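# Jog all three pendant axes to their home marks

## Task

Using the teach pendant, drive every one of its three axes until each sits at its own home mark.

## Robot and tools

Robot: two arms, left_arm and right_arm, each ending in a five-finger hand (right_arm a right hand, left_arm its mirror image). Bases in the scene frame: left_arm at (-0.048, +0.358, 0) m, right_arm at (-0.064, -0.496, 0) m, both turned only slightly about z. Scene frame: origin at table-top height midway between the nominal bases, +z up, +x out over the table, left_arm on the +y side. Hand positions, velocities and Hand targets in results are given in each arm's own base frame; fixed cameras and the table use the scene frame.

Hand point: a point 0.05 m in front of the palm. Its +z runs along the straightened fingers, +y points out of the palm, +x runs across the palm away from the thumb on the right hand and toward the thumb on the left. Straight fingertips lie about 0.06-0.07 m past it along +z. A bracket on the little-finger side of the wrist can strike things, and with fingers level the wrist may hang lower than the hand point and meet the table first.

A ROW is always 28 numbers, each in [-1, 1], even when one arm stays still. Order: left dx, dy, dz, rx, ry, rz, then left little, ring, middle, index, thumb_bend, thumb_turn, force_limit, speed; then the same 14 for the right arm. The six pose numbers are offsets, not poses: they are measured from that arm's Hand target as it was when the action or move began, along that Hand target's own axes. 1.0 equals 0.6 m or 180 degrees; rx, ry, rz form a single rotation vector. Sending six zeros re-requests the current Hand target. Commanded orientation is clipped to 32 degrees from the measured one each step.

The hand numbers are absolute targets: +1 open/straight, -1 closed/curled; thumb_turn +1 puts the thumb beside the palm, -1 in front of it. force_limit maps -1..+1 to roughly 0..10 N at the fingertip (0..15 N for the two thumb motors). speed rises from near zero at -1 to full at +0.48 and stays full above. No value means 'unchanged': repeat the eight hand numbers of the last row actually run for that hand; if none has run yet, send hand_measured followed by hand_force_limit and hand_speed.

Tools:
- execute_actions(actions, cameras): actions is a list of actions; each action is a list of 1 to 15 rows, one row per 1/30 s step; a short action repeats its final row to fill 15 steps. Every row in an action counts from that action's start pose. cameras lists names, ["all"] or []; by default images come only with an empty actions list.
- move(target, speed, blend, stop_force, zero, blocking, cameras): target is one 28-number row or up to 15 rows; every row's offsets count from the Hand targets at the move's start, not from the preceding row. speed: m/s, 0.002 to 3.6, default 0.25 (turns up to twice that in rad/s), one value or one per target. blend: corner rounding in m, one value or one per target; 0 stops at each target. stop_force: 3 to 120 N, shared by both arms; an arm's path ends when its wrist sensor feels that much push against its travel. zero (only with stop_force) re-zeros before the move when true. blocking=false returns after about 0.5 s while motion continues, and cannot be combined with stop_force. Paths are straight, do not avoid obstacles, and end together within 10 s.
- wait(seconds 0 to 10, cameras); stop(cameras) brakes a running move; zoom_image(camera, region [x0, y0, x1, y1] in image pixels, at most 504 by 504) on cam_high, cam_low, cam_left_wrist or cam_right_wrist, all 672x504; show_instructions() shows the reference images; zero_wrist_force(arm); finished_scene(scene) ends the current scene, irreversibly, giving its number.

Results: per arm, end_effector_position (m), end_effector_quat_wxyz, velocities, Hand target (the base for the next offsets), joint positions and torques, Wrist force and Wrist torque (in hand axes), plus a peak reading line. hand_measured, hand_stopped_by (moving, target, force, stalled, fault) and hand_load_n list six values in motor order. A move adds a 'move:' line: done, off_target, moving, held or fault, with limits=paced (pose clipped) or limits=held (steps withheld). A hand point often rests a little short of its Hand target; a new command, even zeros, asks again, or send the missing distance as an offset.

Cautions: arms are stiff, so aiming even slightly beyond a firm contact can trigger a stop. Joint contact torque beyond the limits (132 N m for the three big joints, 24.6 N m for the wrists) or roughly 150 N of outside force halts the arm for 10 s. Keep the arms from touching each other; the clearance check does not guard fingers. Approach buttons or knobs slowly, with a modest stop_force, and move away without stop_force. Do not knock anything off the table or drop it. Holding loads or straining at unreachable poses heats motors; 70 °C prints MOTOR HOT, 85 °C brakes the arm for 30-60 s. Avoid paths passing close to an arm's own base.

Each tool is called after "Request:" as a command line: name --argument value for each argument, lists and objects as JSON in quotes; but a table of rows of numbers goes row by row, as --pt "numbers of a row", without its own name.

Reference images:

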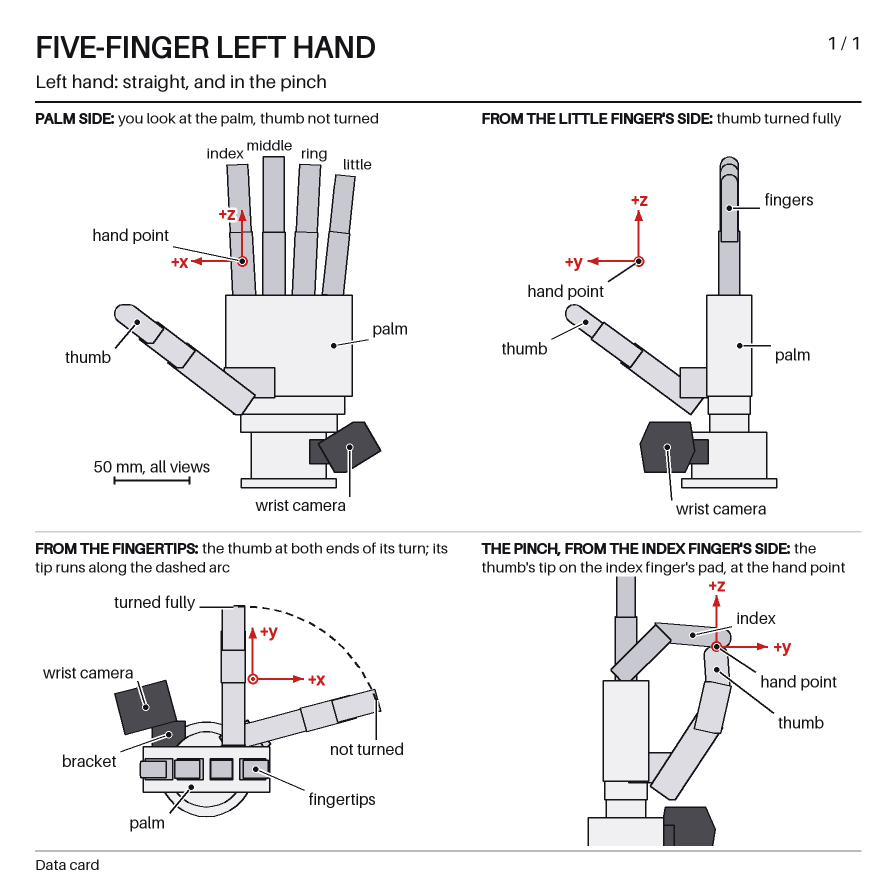

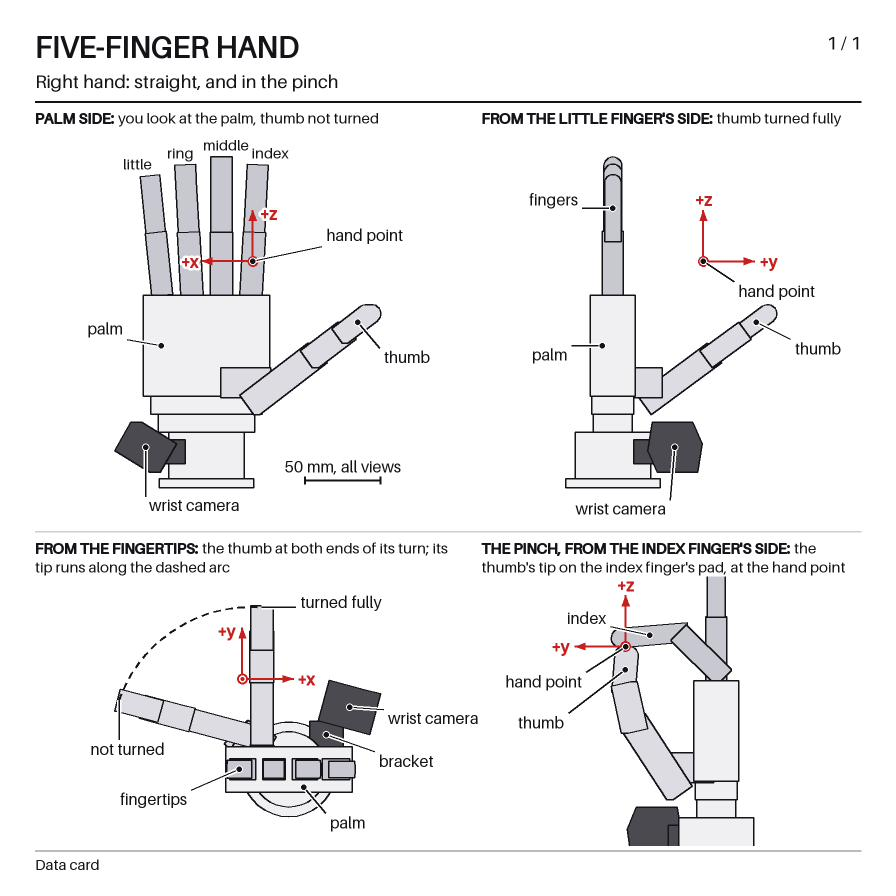

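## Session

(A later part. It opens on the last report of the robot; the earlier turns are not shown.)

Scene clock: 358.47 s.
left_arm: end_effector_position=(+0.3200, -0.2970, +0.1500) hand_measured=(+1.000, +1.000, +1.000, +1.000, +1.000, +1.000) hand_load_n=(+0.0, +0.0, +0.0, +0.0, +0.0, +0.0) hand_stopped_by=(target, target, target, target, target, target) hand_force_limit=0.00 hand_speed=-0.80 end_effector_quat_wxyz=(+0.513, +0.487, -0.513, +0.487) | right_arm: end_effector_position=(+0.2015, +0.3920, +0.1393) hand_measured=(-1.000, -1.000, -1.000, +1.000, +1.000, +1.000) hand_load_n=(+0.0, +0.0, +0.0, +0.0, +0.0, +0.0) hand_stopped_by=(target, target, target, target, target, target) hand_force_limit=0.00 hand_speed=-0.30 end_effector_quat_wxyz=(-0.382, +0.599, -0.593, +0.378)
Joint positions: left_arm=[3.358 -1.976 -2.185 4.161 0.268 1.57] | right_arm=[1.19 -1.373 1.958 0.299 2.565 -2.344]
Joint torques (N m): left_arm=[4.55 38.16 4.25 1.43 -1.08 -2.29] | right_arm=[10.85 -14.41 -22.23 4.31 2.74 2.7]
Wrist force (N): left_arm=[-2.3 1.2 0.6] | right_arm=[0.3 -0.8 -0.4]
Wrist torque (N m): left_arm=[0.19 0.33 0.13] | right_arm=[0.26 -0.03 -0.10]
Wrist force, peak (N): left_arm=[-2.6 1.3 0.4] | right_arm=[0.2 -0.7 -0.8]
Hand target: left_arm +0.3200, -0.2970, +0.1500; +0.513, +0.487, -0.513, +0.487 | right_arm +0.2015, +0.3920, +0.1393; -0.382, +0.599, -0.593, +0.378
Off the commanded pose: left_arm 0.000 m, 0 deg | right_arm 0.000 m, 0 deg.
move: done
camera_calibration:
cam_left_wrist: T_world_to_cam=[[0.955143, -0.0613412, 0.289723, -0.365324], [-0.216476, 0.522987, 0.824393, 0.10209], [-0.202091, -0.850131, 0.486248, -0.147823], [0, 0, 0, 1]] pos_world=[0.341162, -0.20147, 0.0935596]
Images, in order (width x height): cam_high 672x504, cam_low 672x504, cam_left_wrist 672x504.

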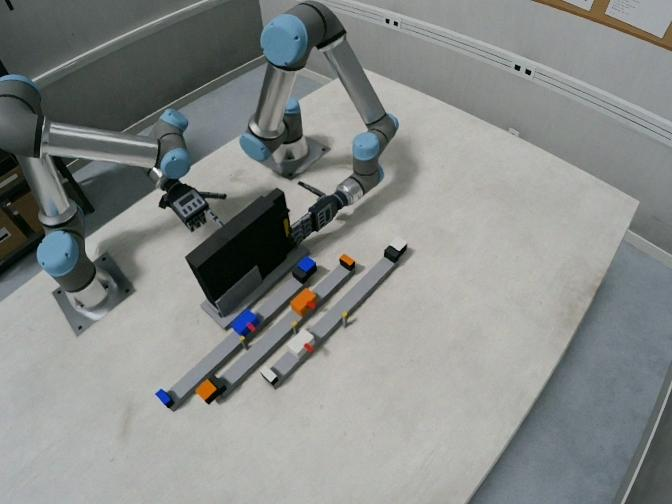

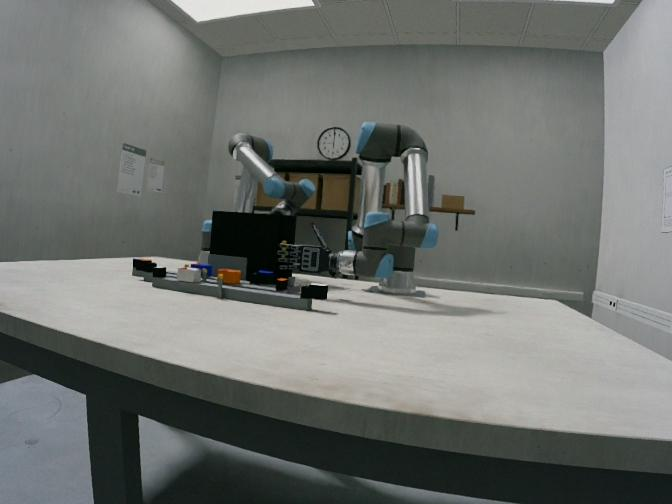

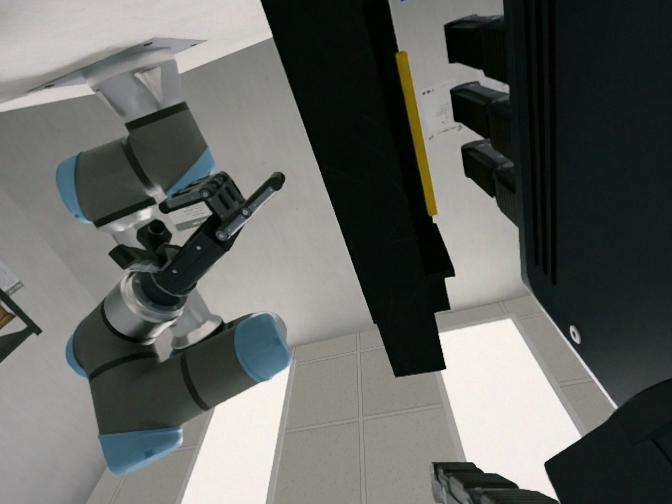

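Request:
move --target '[0,0,0,0,0,0,1,1,0.5,0.5,1,1,-0.4,-0.9,0,0,0,0,0,0,-1,-1,-1,1,1,1,0,-0.3]' --cameras '["cam_left_wrist","cam_low","cam_high","cam_right_wrist"]'

Request:
zoom_image --camera "cam_left_wrist" --region '[300, 0, 560, 260]'

Request:
zoom_image --camera "cam_high" --region '[255, 180, 355, 280]'

Request:
zoom_image --camera "cam_right_wrist" --region '[140, 0, 440, 200]'

Scene clock: 364.23 s.
left_arm: end_effector_position=(+0.3200, -0.2970, +0.1500) hand_measured=(+1.000, +1.000, +0.788, +0.768, +1.000, +1.000) hand_load_n=(+0.0, +0.0, +0.0, +4.0, +0.0, +0.0) hand_stopped_by=(target, target, force, force, target, target) hand_force_limit=-0.40 hand_speed=-0.90 end_effector_quat_wxyz=(+0.513, +0.487, -0.513, +0.487) | right_arm: end_effector_position=(+0.2015, +0.3920, +0.1393) hand_measured=(-1.000, -1.000, -1.000, +1.000, +1.000, +1.000) hand_load_n=(+0.5, +0.0, +0.0, +0.0, +0.0, +0.0) hand_stopped_by=(target, target, target, target, target, target) hand_force_limit=0.00 hand_speed=-0.30 end_effector_quat_wxyz=(-0.382, +0.599, -0.593, +0.378)
Joint positions: left_arm=[3.358 -1.976 -2.185 4.161 0.268 1.57] | right_arm=[1.19 -1.373 1.958 0.299 2.565 -2.344]
Joint torques (N m): left_arm=[4.55 36.85 5.17 0.95 -0.03 -2.19] | right_arm=[9.57 -13.29 -23.29 4.51 2.43 2.44]
Wrist force (N): left_arm=[-2.2 -0.9 1.1] | right_arm=[0.3 -0.7 -0.1]
Wrist torque (N m): left_arm=[0.32 0.32 0.12] | right_arm=[0.26 -0.04 -0.10]
Wrist force, peak (N): left_arm=[-2.4 -1.0 2.0] | right_arm=[0.2 -0.7 -0.7]
Hand target: left_arm +0.3200, -0.2970, +0.1500; +0.513, +0.487, -0.513, +0.487 | right_arm +0.2015, +0.3920, +0.1393; -0.382, +0.599, -0.593, +0.378
Off the commanded pose: left_arm 0.000 m, 0 deg | right_arm 0.000 m, 0 deg.
move: done
camera_calibration:
cam_left_wrist: T_world_to_cam=[[0.955143, -0.0613412, 0.289723, -0.365324], [-0.216476, 0.522987, 0.824393, 0.10209], [-0.202091, -0.850131, 0.486248, -0.147823], [0, 0, 0, 1]] pos_world=[0.341162, -0.20147, 0.0935596]
cam_right_wrist: T_world_to_cam=[[-0.401883, -0.256192, -0.879122, 0.3048], [-0.567979, 0.822804, 0.019866, -0.215701], [0.718255, 0.507306, -0.476182, -0.157826], [0, 0, 0, 1]] pos_world=[0.11334, 0.335633, 0.197087]

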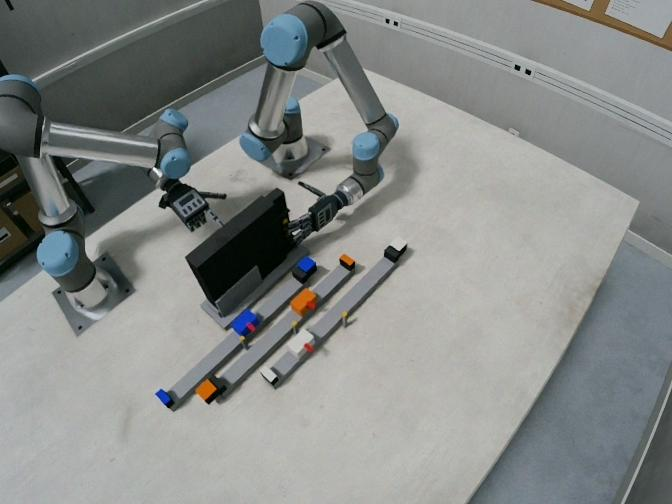

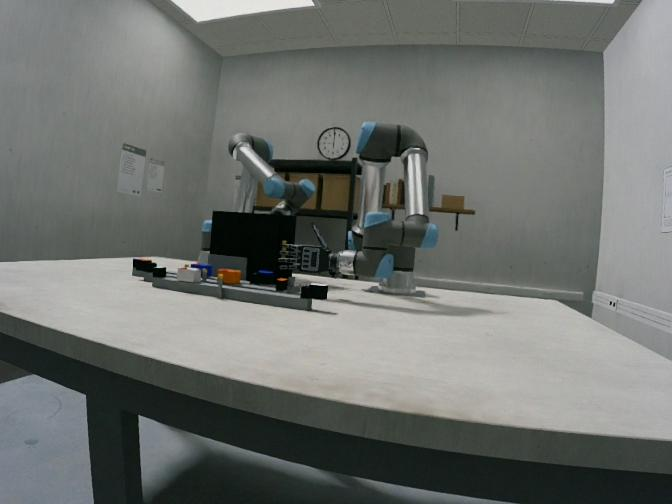

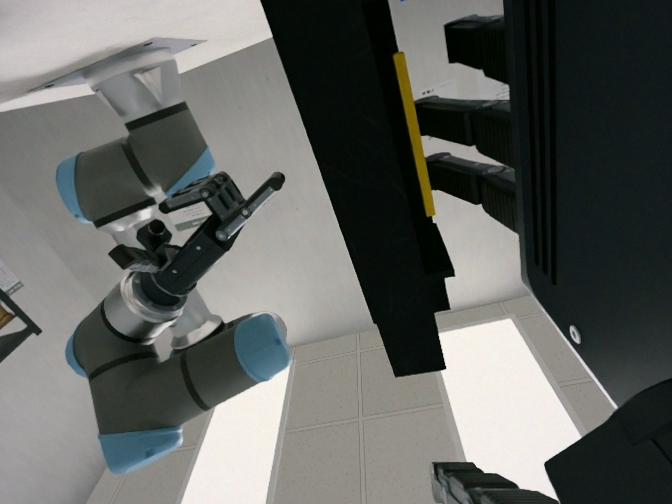

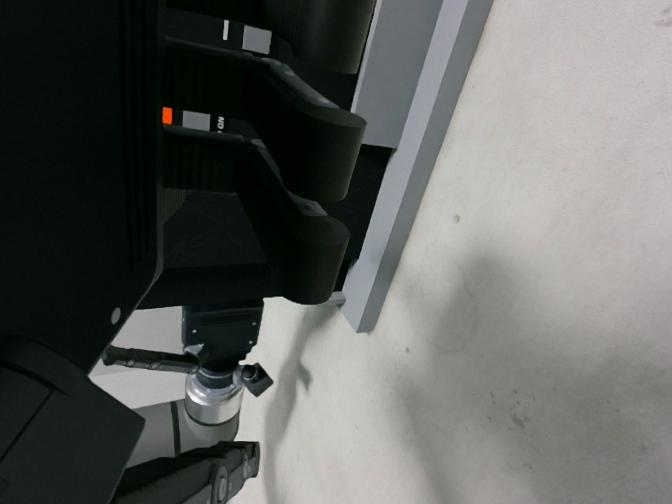

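Scaled by 1.938.

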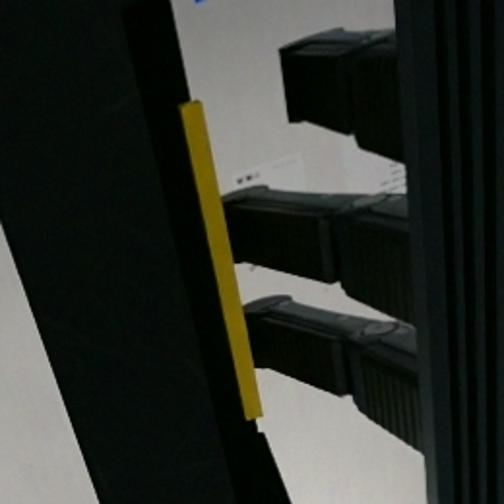

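Scaled by 5.040.

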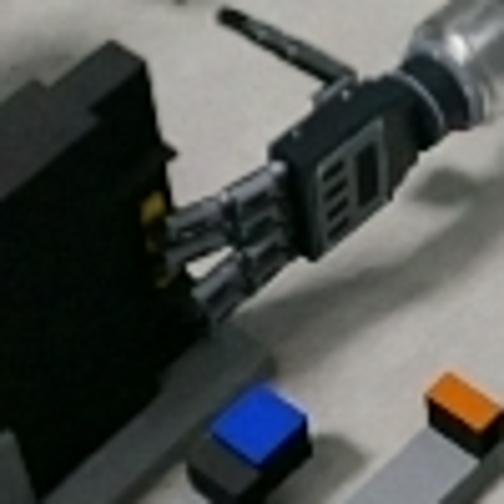

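Scaled by 1.680.

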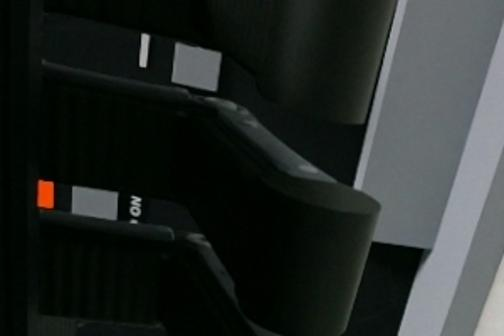

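Request:
move --target '[0,0,0,0,0,0,1,1,0.5,0.5,1,1,-0.4,-0.9,0.0825,0.02,0.0702,0,0,0,-1,-1,-1,1,1,1,0,-0.3]' --speed 0.15

Request:
move --target '[0,0,0,0,0,0,1,1,0.5,0.5,1,1,-0.4,-0.9,0.0005,-0.0211,0.0453,0,0,0,-1,-1,-1,1,1,1,0,-0.3]' --speed 0.008 --stop_force 3 --cameras '["cam_high"]'

Request:
move --target '[0,0,0,0,0,0,1,1,0.5,0.5,1,1,-0.4,-0.9,-0.0003,0.0141,-0.0302,0,0,0,-1,-1,-1,1,1,1,0,-0.3]' --speed 0.1 --cameras '["cam_high","cam_right_wrist"]'

Scene clock: 382.83 s.
left_arm: end_effector_position=(+0.3200, -0.2970, +0.1500) hand_measured=(+1.000, +1.000, +0.788, +0.768, +1.000, +1.000) hand_load_n=(+0.0, +0.0, +0.5, +4.0, +0.0, +0.0) hand_stopped_by=(target, target, force, force, target, target) hand_force_limit=-0.40 hand_speed=-0.90 end_effector_quat_wxyz=(+0.513, +0.487, -0.513, +0.487) | right_arm: end_effector_position=(+0.2350, +0.3429, +0.1107) hand_measured=(-1.000, -1.000, -1.000, +1.000, +1.000, +1.000) hand_load_n=(+0.0, +0.0, +0.0, +0.0, +0.0, -0.5) hand_stopped_by=(target, target, target, target, target, target) hand_force_limit=0.00 hand_speed=-0.30 end_effector_quat_wxyz=(-0.382, +0.599, -0.593, +0.378)
Joint positions: left_arm=[3.358 -1.976 -2.185 4.161 0.268 1.57] | right_arm=[1.02 -1.483 2.141 0.06 2.447 -2.549]
Joint torques (N m): left_arm=[3.63 35.69 8.41 -0.91 1.8 0.32] | right_arm=[-12.76 -28.78 -11.7 -2.06 -0.35 -2.35]
Wrist force (N): left_arm=[-2.4 -1.0 1.3] | right_arm=[0.4 -0.3 -0.4]
Wrist torque (N m): left_arm=[0.29 0.35 0.12] | right_arm=[0.35 -0.05 0.01]
Wrist force, peak (N): left_arm=[-2.6 -1.0 1.5] | right_arm=[-0.7 -0.8 -0.6]
Hand target: left_arm +0.3200, -0.2970, +0.1500; +0.513, +0.487, -0.513, +0.487 | right_arm +0.2351, +0.3428, +0.1106; -0.382, +0.599, -0.593, +0.378
Off the commanded pose: left_arm 0.000 m, 0 deg | right_arm 0.000 m, 0 deg.
move: done

Scene clock: 386.87 s.
left_arm: end_effector_position=(+0.3200, -0.2970, +0.1500) hand_measured=(+1.000, +1.000, +0.788, +0.768, +1.000, +1.000) hand_load_n=(+0.0, +0.0, +0.0, +3.0, +0.0, +0.0) hand_stopped_by=(target, target, force, force, target, target) hand_force_limit=-0.40 hand_speed=-0.90 end_effector_quat_wxyz=(+0.513, +0.487, -0.513, +0.487) | right_arm: end_effector_position=(+0.2576, +0.3428, +0.1107) hand_measured=(-1.000, -1.000, -1.000, +1.000, +1.000, +1.000) hand_load_n=(+0.0, +0.0, +0.0, -0.5, +0.0, +0.0) hand_stopped_by=(target, target, target, target, target, target) hand_force_limit=0.00 hand_speed=-0.30 end_effector_quat_wxyz=(-0.382, +0.599, -0.593, +0.378)
Joint positions: left_arm=[3.358 -1.976 -2.185 4.161 0.268 1.57] | right_arm=[0.954 -1.488 2.138 0.021 2.395 -2.614]
Joint torques (N m): left_arm=[3.93 34.34 11.16 -1.76 1.93 1.99] | right_arm=[10.31 -18.29 -11.26 3.3 2.33 2.54]
Wrist force (N): left_arm=[-2.5 -0.8 -0.1] | right_arm=[1.6 0.1 -2.7]
Wrist torque (N m): left_arm=[0.32 0.37 0.12] | right_arm=[0.46 0.03 0.03]
Wrist force, peak (N): left_arm=[-2.6 -1.3 1.5] | right_arm=[0.3 -0.4 -4.0]
Hand target: left_arm +0.3200, -0.2970, +0.1500; +0.513, +0.487, -0.513, +0.487 | right_arm +0.2576, +0.3428, +0.1106; -0.382, +0.599, -0.593, +0.378 (not the last commanded pose)
Off the commanded pose: left_arm 0.000 m, 0 deg | right_arm 0.007 m, 0 deg.
move: contact (right_arm)
Images, in order (width x height): cam_high 672x504.

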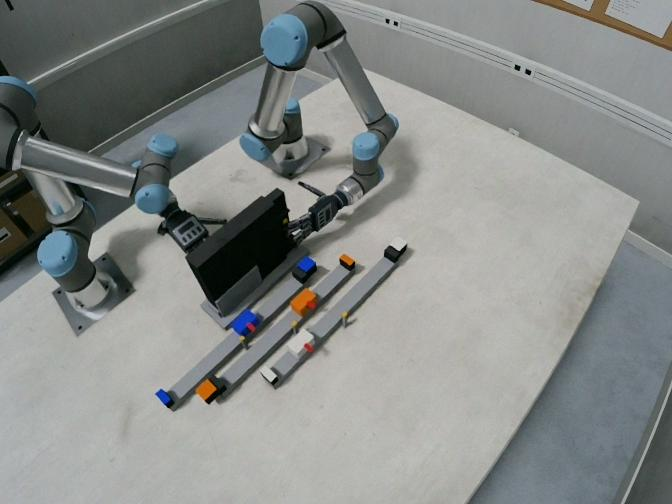

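Scene clock: 387.90 s.
left_arm: end_effector_position=(+0.3200, -0.2970, +0.1500) hand_measured=(+1.000, +1.000, +0.788, +0.768, +1.000, +1.000) hand_load_n=(+0.0, +0.0, +0.0, +3.0, +0.0, +0.0) hand_stopped_by=(target, target, force, force, target, target) hand_force_limit=-0.40 hand_speed=-0.90 end_effector_quat_wxyz=(+0.513, +0.487, -0.513, +0.487) | right_arm: end_effector_position=(+0.2377, +0.3428, +0.1106) hand_measured=(-1.000, -1.000, -1.000, +1.000, +1.000, +1.000) hand_load_n=(+0.0, +0.0, +0.0, +0.0, +0.0, +0.0) hand_stopped_by=(target, target, target, target, target, target) hand_force_limit=0.00 hand_speed=-0.30 end_effector_quat_wxyz=(-0.382, +0.599, -0.593, +0.378)
Joint positions: left_arm=[3.358 -1.976 -2.185 4.161 0.268 1.57] | right_arm=[1.012 -1.484 2.142 0.055 2.44 -2.558]
Joint torques (N m): left_arm=[3.83 34.46 12.15 -1.73 1.89 1.98] | right_arm=[10.41 -8.75 -21.62 3.99 2.56 2.65]
Wrist force (N): left_arm=[-2.2 -0.8 -0.2] | right_arm=[0.0 -0.6 -0.4]
Wrist torque (N m): left_arm=[0.32 0.33 0.13] | right_arm=[0.30 0.03 -0.14]
Wrist force, peak (N): left_arm=[-2.6 -0.7 -0.2] | right_arm=[1.4 -0.4 -2.4]
Hand target: left_arm +0.3200, -0.2970, +0.1500; +0.513, +0.487, -0.513, +0.487 | right_arm +0.2376, +0.3428, +0.1106; -0.382, +0.599, -0.593, +0.378
Off the commanded pose: left_arm 0.000 m, 0 deg | right_arm 0.000 m, 0 deg.
move: done
camera_calibration:
cam_right_wrist: T_world_to_cam=[[-0.401856, -0.256332, -0.879094, 0.281584], [-0.568013, 0.822783, 0.0197407, -0.153999], [0.718243, 0.50727, -0.47624, -0.172584], [0, 0, 0, 1]] pos_world=[0.14964, 0.286433, 0.168387]
Images, in order (width x height): cam_high 672x504, cam_right_wrist 672x504.

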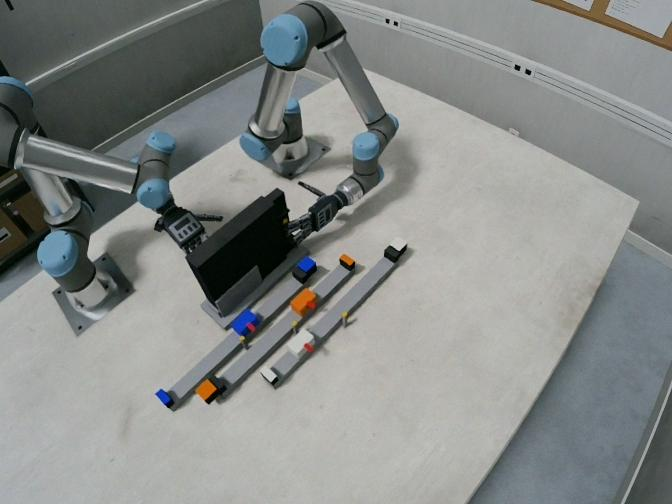

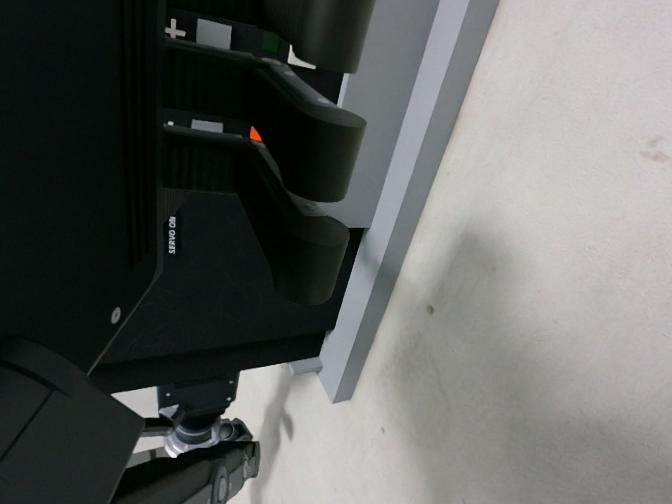

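Request:
move --target '[0,0,0,0,0,0,1,1,0.5,0.5,1,1,-0.4,-0.9,0.0005,-0.0211,0.0453,0,0,0,-1,-1,-1,1,1,1,0,-0.3]' --speed 0.01 --stop_force 6 --cameras '["cam_high"]'

Request:
move --target '[0,0,0,0,0,0,1,1,0.5,0.5,1,1,-0.4,-0.9,-0.0003,0.0141,-0.0302,0,0,0,-1,-1,-1,1,1,1,0,-0.3]' --speed 0.1 --cameras '["cam_high"]'

Scene clock: 396.57 s.
left_arm: end_effector_position=(+0.3200, -0.2970, +0.1500) hand_measured=(+1.000, +1.000, +0.788, +0.768, +1.000, +1.000) hand_load_n=(+0.0, +0.0, +0.0, +3.0, +0.0, -0.5) hand_stopped_by=(target, target, force, force, target, target) hand_force_limit=-0.40 hand_speed=-0.90 end_effector_quat_wxyz=(+0.513, +0.487, -0.513, +0.487) | right_arm: end_effector_position=(+0.2582, +0.3428, +0.1106) hand_measured=(-1.000, -1.000, -1.000, +1.000, +1.000, +1.000) hand_load_n=(+0.0, +0.0, +0.0, -0.5, +0.0, +0.0) hand_stopped_by=(target, target, target, target, target, target) hand_force_limit=0.00 hand_speed=-0.30 end_effector_quat_wxyz=(-0.382, +0.599, -0.593, +0.378)
Joint positions: left_arm=[3.358 -1.976 -2.185 4.161 0.268 1.57] | right_arm=[0.952 -1.488 2.138 0.02 2.394 -2.615]
Joint torques (N m): left_arm=[3.47 31.18 12.6 -1.73 1.81 2.15] | right_arm=[8.66 -11.61 -11.62 3.45 2.64 2.65]
Wrist force (N): left_arm=[-2.3 -1.0 -0.3] | right_arm=[0.0 0.5 -4.5]
Wrist torque (N m): left_arm=[0.34 0.34 0.12] | right_arm=[0.55 -0.01 -0.08]
Wrist force, peak (N): left_arm=[-2.7 -0.7 -0.4] | right_arm=[0.1 1.0 -14.7]
Hand target: left_arm +0.3200, -0.2970, +0.1500; +0.513, +0.487, -0.513, +0.487 | right_arm +0.2582, +0.3428, +0.1106; -0.382, +0.599, -0.593, +0.378 (not the last commanded pose)
Off the commanded pose: left_arm 0.000 m, 0 deg | right_arm 0.009 m, 0 deg.
move: contact (right_arm)
Images, in order (width x height): cam_high 672x504.

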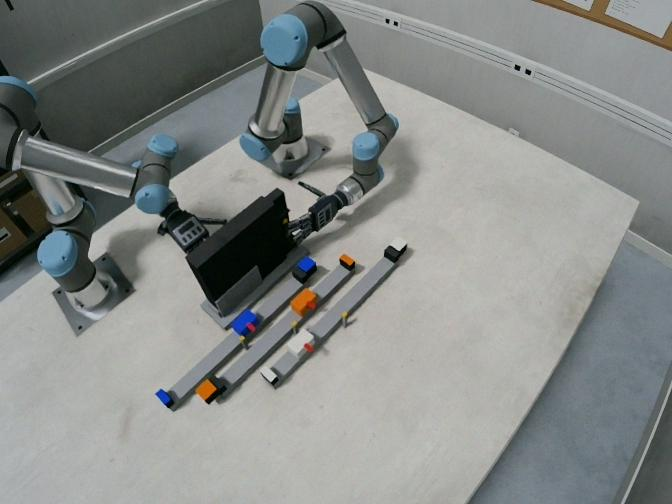

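Scene clock: 397.60 s.
left_arm: end_effector_position=(+0.3200, -0.2970, +0.1500) hand_measured=(+1.000, +1.000, +0.788, +0.768, +1.000, +1.000) hand_load_n=(+0.0, +0.0, +0.0, +3.0, +0.0, +0.0) hand_stopped_by=(target, target, force, force, target, target) hand_force_limit=-0.40 hand_speed=-0.90 end_effector_quat_wxyz=(+0.513, +0.487, -0.513, +0.487) | right_arm: end_effector_position=(+0.2383, +0.3428, +0.1106) hand_measured=(-1.000, -1.000, -1.000, +1.000, +1.000, +1.000) hand_load_n=(+0.0, +0.0, +0.0, +0.0, +0.0, +0.0) hand_stopped_by=(target, target, target, target, target, target) hand_force_limit=0.00 hand_speed=-0.30 end_effector_quat_wxyz=(-0.382, +0.599, -0.593, +0.378)
Joint positions: left_arm=[3.358 -1.976 -2.185 4.161 0.268 1.57] | right_arm=[1.01 -1.484 2.142 0.053 2.439 -2.56]
Joint torques (N m): left_arm=[3.28 30.88 12.17 -1.71 1.8 2.11] | right_arm=[12.56 -8.63 -23.2 4.08 2.5 2.44]
Wrist force (N): left_arm=[-2.4 -1.1 0.0] | right_arm=[0.0 -0.6 -0.3]
Wrist torque (N m): left_arm=[0.30 0.37 0.13] | right_arm=[0.31 0.01 -0.14]
Wrist force, peak (N): left_arm=[-2.6 -1.1 -0.3] | right_arm=[0.4 0.4 -4.8]
Hand target: left_arm +0.3200, -0.2970, +0.1500; +0.513, +0.487, -0.513, +0.487 | right_arm +0.2382, +0.3428, +0.1106; -0.382, +0.599, -0.593, +0.378
Off the commanded pose: left_arm 0.000 m, 0 deg | right_arm 0.000 m, 0 deg.
move: done
Images, in order (width x height): cam_high 672x504.

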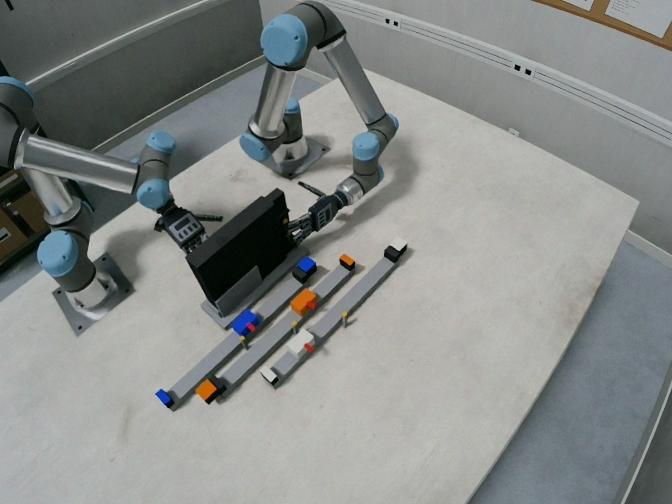

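Request:
move --target '[0,0,0,0,0,0,1,1,0.5,0.5,1,1,-0.4,-0.9,0.1523,-0.188,-0.3433,0,0,0,1,1,1,1,1,1,0,-0.3]' --speed 0.25 --cameras '["cam_right_wrist"]'

Request:
zoom_image --camera "cam_right_wrist" --region '[160, 50, 420, 250]'

Scene clock: 406.87 s.
left_arm: end_effector_position=(+0.3200, -0.2970, +0.1500) hand_measured=(+1.000, +1.000, +0.788, +0.768, +1.000, +1.000) hand_load_n=(+0.0, +0.0, -0.5, +2.5, +0.0, +0.0) hand_stopped_by=(target, target, force, force, target, target) hand_force_limit=-0.40 hand_speed=-0.90 end_effector_quat_wxyz=(+0.513, +0.487, -0.513, +0.487) | right_arm: end_effector_position=(+0.1000, +0.2499, +0.2997) hand_measured=(+1.000, +1.000, +1.000, +1.000, +1.000, +1.000) hand_load_n=(+0.0, +0.0, +0.0, +0.0, +0.0, -0.5) hand_stopped_by=(target, target, target, target, target, target) hand_force_limit=0.00 hand_speed=-0.30 end_effector_quat_wxyz=(-0.382, +0.599, -0.593, +0.378)
Joint positions: left_arm=[3.358 -1.976 -2.185 4.161 0.268 1.57] | right_arm=[1.417 -1.784 2.003 1.014 2.678 -1.945]
Joint torques (N m): left_arm=[2.81 29.33 12.44 -1.71 1.82 2.06] | right_arm=[9.83 0.37 -25.43 5.06 3.11 2.76]
Wrist force (N): left_arm=[-2.3 -0.9 -0.3] | right_arm=[0.5 -0.3 -0.1]
Wrist torque (N m): left_arm=[0.34 0.34 0.13] | right_arm=[0.27 -0.07 -0.08]
Wrist force, peak (N): left_arm=[-2.7 -1.1 -0.1] | right_arm=[0.4 -1.2 -0.8]
Hand target: left_arm +0.3200, -0.2970, +0.1500; +0.513, +0.487, -0.513, +0.487 | right_arm +0.0999, +0.2499, +0.2997; -0.382, +0.599, -0.593, +0.378
Off the commanded pose: left_arm 0.000 m, 0 deg | right_arm 0.000 m, 0 deg.
move: done
camera_calibration:
cam_right_wrist: T_world_to_cam=[[-0.401861, -0.256308, -0.879098, 0.368628], [-0.568163, 0.822676, 0.0198659, -0.15959], [0.718122, 0.507454, -0.476226, 0.0635333], [0, 0, 0, 1]] pos_world=[0.0118398, 0.193533, 0.357487]
Images, in order (width x height): cam_right_wrist 672x504.

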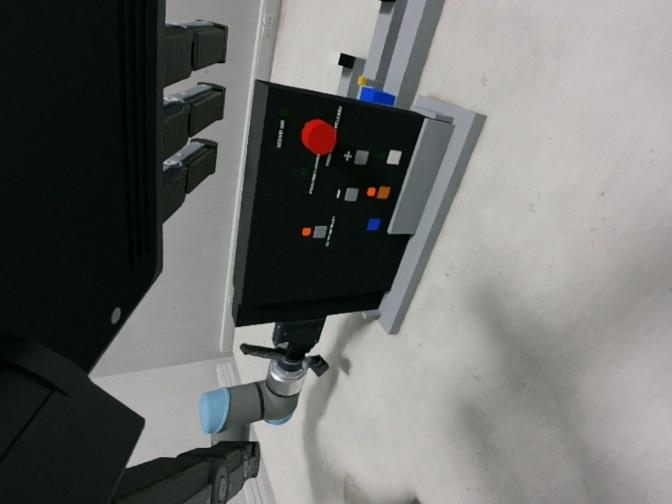

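Scaled by 1.938.

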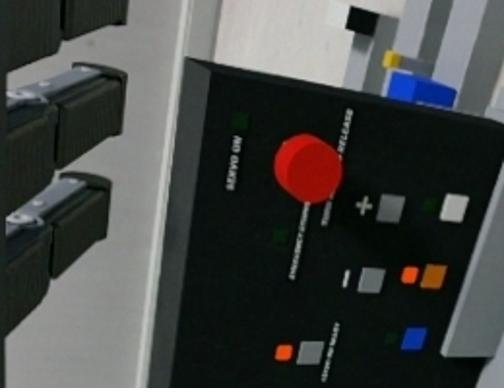

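Request:
move --target '[0,0,0,0,0,0,1,1,0.45,0.45,1,1,0.0,-0.93,0,0,0,0,0,0,1,1,1,1,1,1,0,-0.3]' --cameras '["cam_left_wrist","cam_right_wrist"]'

Request:
zoom_image --camera "cam_left_wrist" --region '[300, 0, 560, 260]'

Request:
zoom_image --camera "cam_right_wrist" --region '[230, 70, 420, 250]'

Scene clock: 411.10 s.
left_arm: end_effector_position=(+0.3200, -0.2970, +0.1500) hand_measured=(+1.000, +1.000, +0.762, +0.756, +1.000, +1.000) hand_load_n=(+0.0, +0.0, +3.0, +0.0, +0.0, +0.0) hand_stopped_by=(target, target, force, force, target, target) hand_force_limit=0.00 hand_speed=-0.93 end_effector_quat_wxyz=(+0.513, +0.487, -0.513, +0.487) | right_arm: end_effector_position=(+0.0999, +0.2499, +0.2997) hand_measured=(+1.000, +1.000, +1.000, +1.000, +1.000, +1.000) hand_load_n=(+0.0, +0.0, +0.0, +0.0, +0.0, -0.5) hand_stopped_by=(target, target, target, target, target, target) hand_force_limit=0.00 hand_speed=-0.30 end_effector_quat_wxyz=(-0.382, +0.599, -0.593, +0.378)
Joint positions: left_arm=[3.358 -1.976 -2.185 4.161 0.268 1.57] | right_arm=[1.417 -1.784 2.003 1.014 2.678 -1.944]
Joint torques (N m): left_arm=[3.28 27.58 12.64 -1.8 1.64 2.05] | right_arm=[10.33 0.38 -24.45 5.16 3.16 2.6]
Wrist force (N): left_arm=[-2.3 -0.8 0.2] | right_arm=[0.1 -0.4 -0.2]
Wrist torque (N m): left_arm=[0.29 0.33 0.18] | right_arm=[0.27 -0.01 -0.10]
Wrist force, peak (N): left_arm=[-2.4 -2.1 3.5] | right_arm=[0.5 -1.0 -0.1]
Hand target: left_arm +0.3200, -0.2970, +0.1500; +0.513, +0.487, -0.513, +0.487 | right_arm +0.0999, +0.2499, +0.2997; -0.382, +0.599, -0.593, +0.378
Off the commanded pose: left_arm 0.000 m, 0 deg | right_arm 0.000 m, 0 deg.
move: done
camera_calibration:
cam_left_wrist: T_world_to_cam=[[0.955143, -0.0613412, 0.289723, -0.365324], [-0.216476, 0.522987, 0.824393, 0.10209], [-0.202091, -0.850131, 0.486248, -0.147823], [0, 0, 0, 1]] pos_world=[0.341162, -0.20147, 0.0935596]
cam_right_wrist: T_world_to_cam=[[-0.401874, -0.256267, -0.879104, 0.368623], [-0.568046, 0.822758, 0.0198354, -0.159596], [0.718207, 0.507343, -0.476216, 0.0635501], [0, 0, 0, 1]] pos_world=[0.0118398, 0.193533, 0.357487]
Images, in order (width x height): cam_left_wrist 672x504, cam_right_wrist 672x504.

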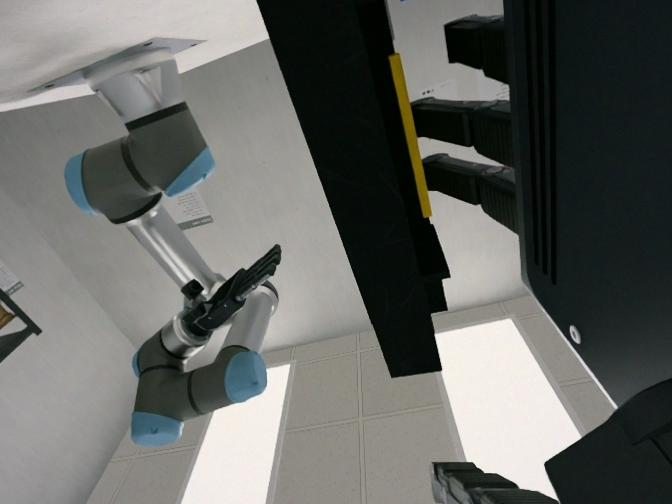

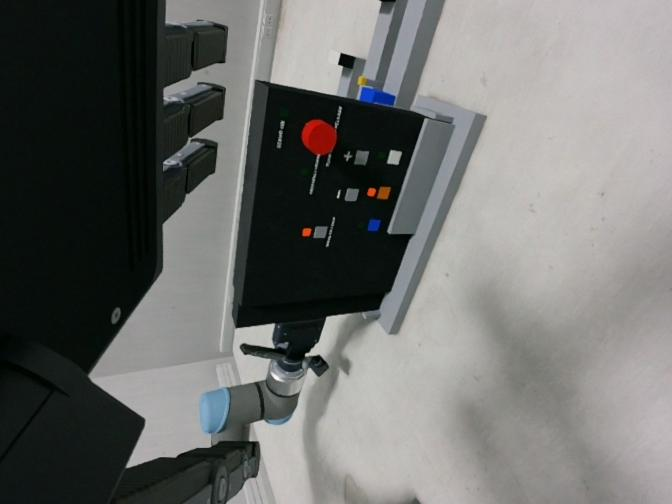

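Scaled by 1.938.

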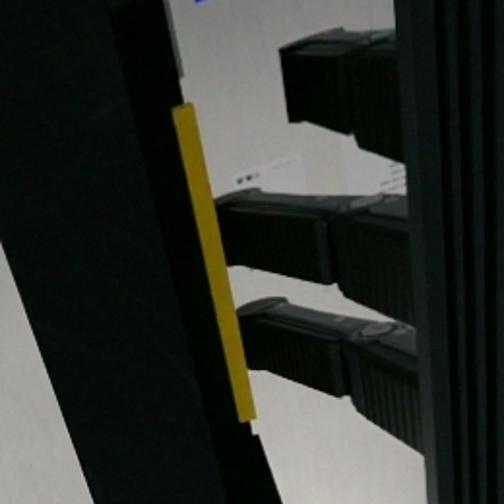

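Scaled by 2.653.

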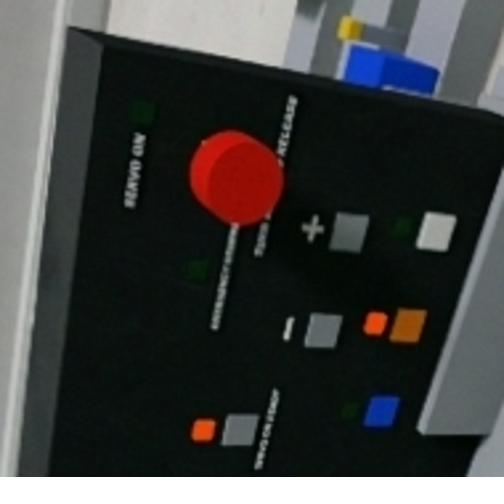

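Request:
move --target '[0,0,0,0,0,0,1,1,0.44,0.44,1,1,0.3,-0.95,0,0,0,0,0,0,1,1,1,1,1,1,0,-0.3]' --cameras '["cam_left_wrist","cam_right_wrist"]'

Request:
zoom_image --camera "cam_left_wrist" --region '[300, 0, 560, 260]'

Request:
zoom_image --camera "cam_right_wrist" --region '[230, 70, 420, 250]'

Scene clock: 436.10 s.
left_arm: end_effector_position=(+0.3200, -0.2970, +0.1500) hand_measured=(+1.000, +1.000, +0.736, +0.712, +1.000, +1.000) hand_load_n=(+0.0, +0.0, +0.5, +6.0, +0.0, +0.0) hand_stopped_by=(target, target, force, force, target, target) hand_force_limit=0.30 hand_speed=-0.95 end_effector_quat_wxyz=(+0.513, +0.487, -0.513, +0.487) | right_arm: end_effector_position=(+0.0999, +0.2499, +0.2997) hand_measured=(+1.000, +1.000, +1.000, +1.000, +1.000, +1.000) hand_load_n=(+0.0, +0.0, +0.0, +0.0, +0.0, +0.0) hand_stopped_by=(target, target, target, target, target, target) hand_force_limit=0.00 hand_speed=-0.30 end_effector_quat_wxyz=(-0.382, +0.599, -0.593, +0.378)
Joint positions: left_arm=[3.358 -1.976 -2.185 4.161 0.268 1.57] | right_arm=[1.417 -1.784 2.003 1.014 2.678 -1.944]
Joint torques (N m): left_arm=[2.57 27.72 11.11 -1.66 1.6 1.96] | right_arm=[10.61 0.86 -25.05 5.21 2.88 2.53]
Wrist force (N): left_arm=[-2.5 -2.5 2.0] | right_arm=[0.3 -0.2 -0.4]
Wrist torque (N m): left_arm=[0.28 0.35 0.14] | right_arm=[0.32 -0.02 -0.08]
Wrist force, peak (N): left_arm=[-2.3 -1.9 3.8] | right_arm=[0.1 -0.9 -0.5]
Hand target: left_arm +0.3200, -0.2970, +0.1500; +0.513, +0.487, -0.513, +0.487 | right_arm +0.0999, +0.2499, +0.2997; -0.382, +0.599, -0.593, +0.378
Off the commanded pose: left_arm 0.000 m, 0 deg | right_arm 0.000 m, 0 deg.
move: done
camera_calibration:
cam_left_wrist: T_world_to_cam=[[0.955143, -0.0613412, 0.289723, -0.365324], [-0.216476, 0.522987, 0.824393, 0.10209], [-0.202091, -0.850131, 0.486248, -0.147823], [0, 0, 0, 1]] pos_world=[0.341162, -0.20147, 0.0935596]
cam_right_wrist: T_world_to_cam=[[-0.401874, -0.256267, -0.879104, 0.368623], [-0.568046, 0.822758, 0.0198354, -0.159596], [0.718207, 0.507343, -0.476216, 0.0635501], [0, 0, 0, 1]] pos_world=[0.0118398, 0.193533, 0.357487]
Images, in order (width x height): cam_left_wrist 672x504, cam_right_wrist 672x504.

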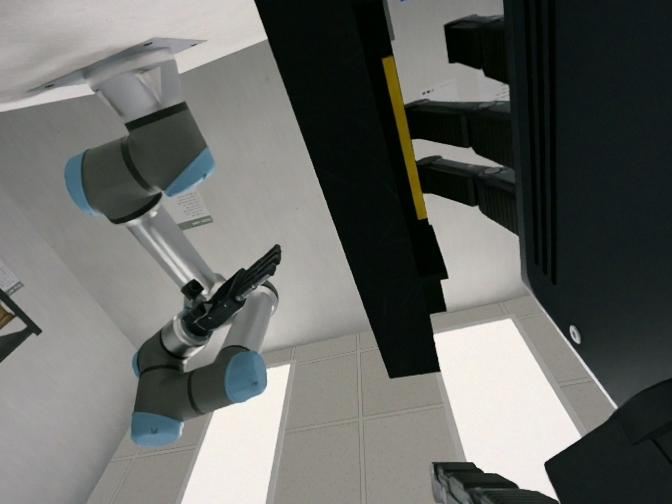

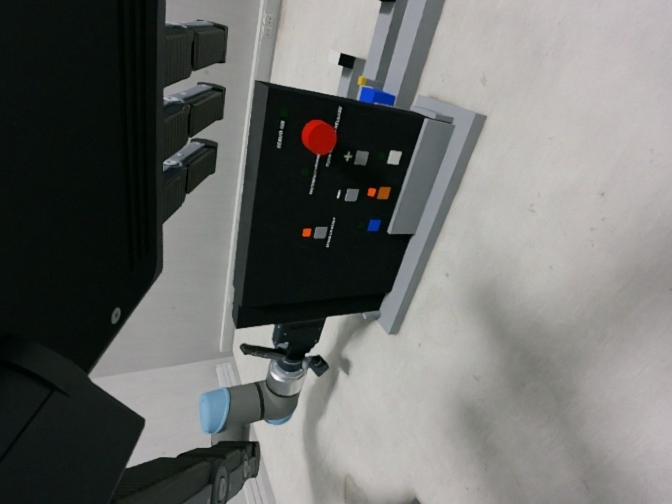

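Scaled by 1.938.

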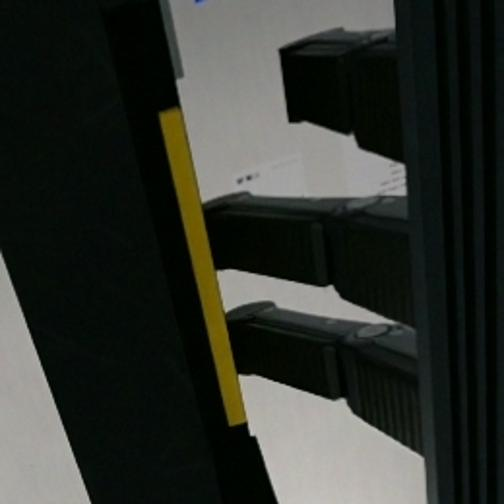

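Scaled by 2.653.

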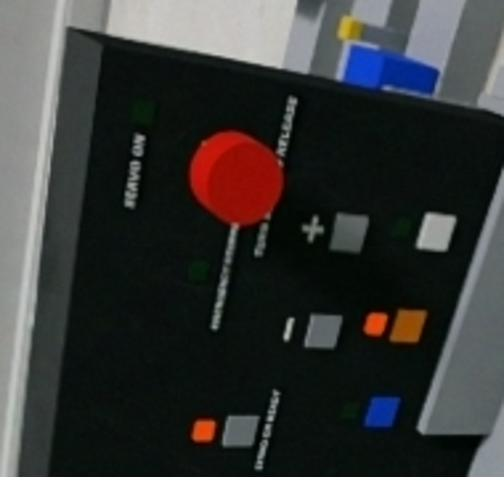

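Request:
move --target '[0,0,0,0,0,0,1,1,0.43,0.43,1,1,0.4,-0.95,0,0,0,0,0,0,1,1,1,1,1,1,0,-0.3]' --cameras '["cam_left_wrist","cam_right_wrist"]'

Request:
zoom_image --camera "cam_left_wrist" --region '[300, 0, 560, 260]'

Request:
zoom_image --camera "cam_right_wrist" --region '[230, 70, 420, 250]'

Scene clock: 441.23 s.
left_arm: end_effector_position=(+0.3200, -0.2970, +0.1500) hand_measured=(+1.000, +1.000, +0.710, +0.690, +1.000, +1.000) hand_load_n=(+0.0, +0.5, +8.5, +6.5, +0.0, -0.5) hand_stopped_by=(target, target, force, force, target, target) hand_force_limit=0.40 hand_speed=-0.95 end_effector_quat_wxyz=(+0.513, +0.487, -0.513, +0.487) | right_arm: end_effector_position=(+0.0999, +0.2499, +0.2997) hand_measured=(+1.000, +1.000, +1.000, +1.000, +1.000, +1.000) hand_load_n=(+0.0, +0.0, +0.0, +0.0, +0.0, +0.0) hand_stopped_by=(target, target, target, target, target, target) hand_force_limit=0.00 hand_speed=-0.30 end_effector_quat_wxyz=(-0.382, +0.599, -0.593, +0.378)
Joint positions: left_arm=[3.358 -1.976 -2.185 4.161 0.268 1.57] | right_arm=[1.417 -1.784 2.003 1.014 2.678 -1.944]
Joint torques (N m): left_arm=[2.48 25.38 12.38 -1.8 1.81 2.05] | right_arm=[11.05 0.08 -25.13 5.14 3.05 2.51]
Wrist force (N): left_arm=[-2.1 -6.3 5.5] | right_arm=[0.2 -0.3 -0.4]
Wrist torque (N m): left_arm=[0.40 0.40 0.22] | right_arm=[0.29 -0.02 -0.09]
Wrist force, peak (N): left_arm=[-2.2 -6.4 6.0] | right_arm=[0.4 -0.8 -0.7]
Hand target: left_arm +0.3200, -0.2970, +0.1500; +0.513, +0.487, -0.513, +0.487 | right_arm +0.0999, +0.2499, +0.2997; -0.382, +0.599, -0.593, +0.378
Off the commanded pose: left_arm 0.000 m, 0 deg | right_arm 0.000 m, 0 deg.
move: done
camera_calibration:
cam_left_wrist: T_world_to_cam=[[0.955143, -0.0613412, 0.289723, -0.365324], [-0.216476, 0.522987, 0.824393, 0.10209], [-0.202091, -0.850131, 0.486248, -0.147823], [0, 0, 0, 1]] pos_world=[0.341162, -0.20147, 0.0935596]
cam_right_wrist: T_world_to_cam=[[-0.401874, -0.256267, -0.879104, 0.368623], [-0.568046, 0.822758, 0.0198354, -0.159596], [0.718207, 0.507343, -0.476216, 0.0635501], [0, 0, 0, 1]] pos_world=[0.0118398, 0.193533, 0.357487]
Images, in order (width x height): cam_left_wrist 672x504, cam_right_wrist 672x504.

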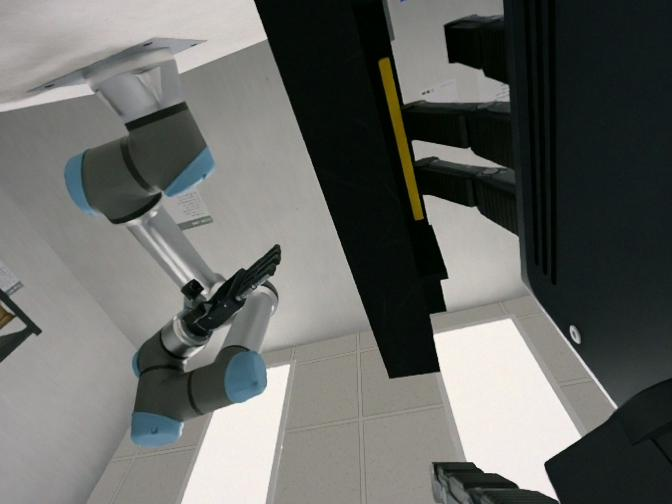

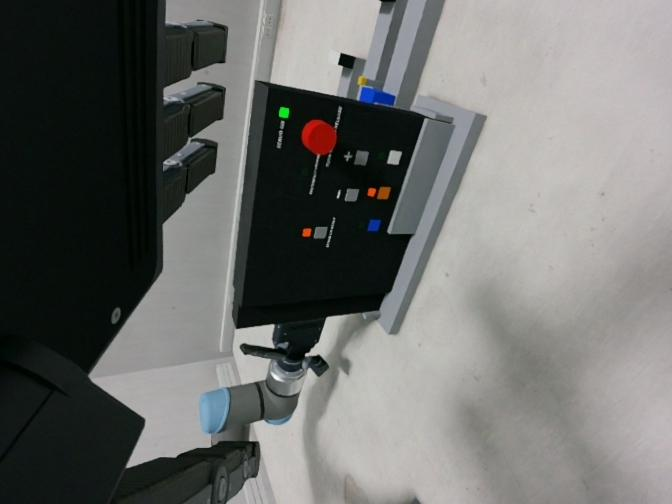

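Scaled by 1.938.

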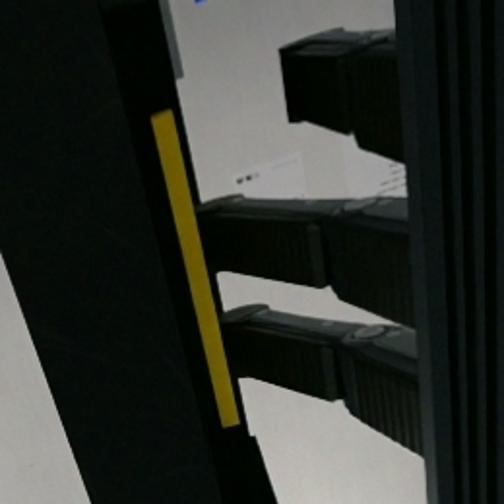

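Scaled by 2.653.

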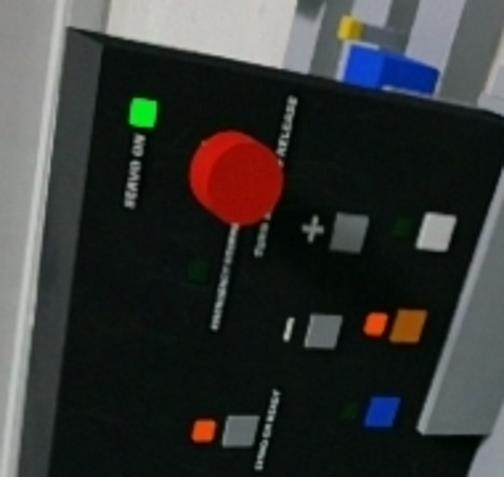

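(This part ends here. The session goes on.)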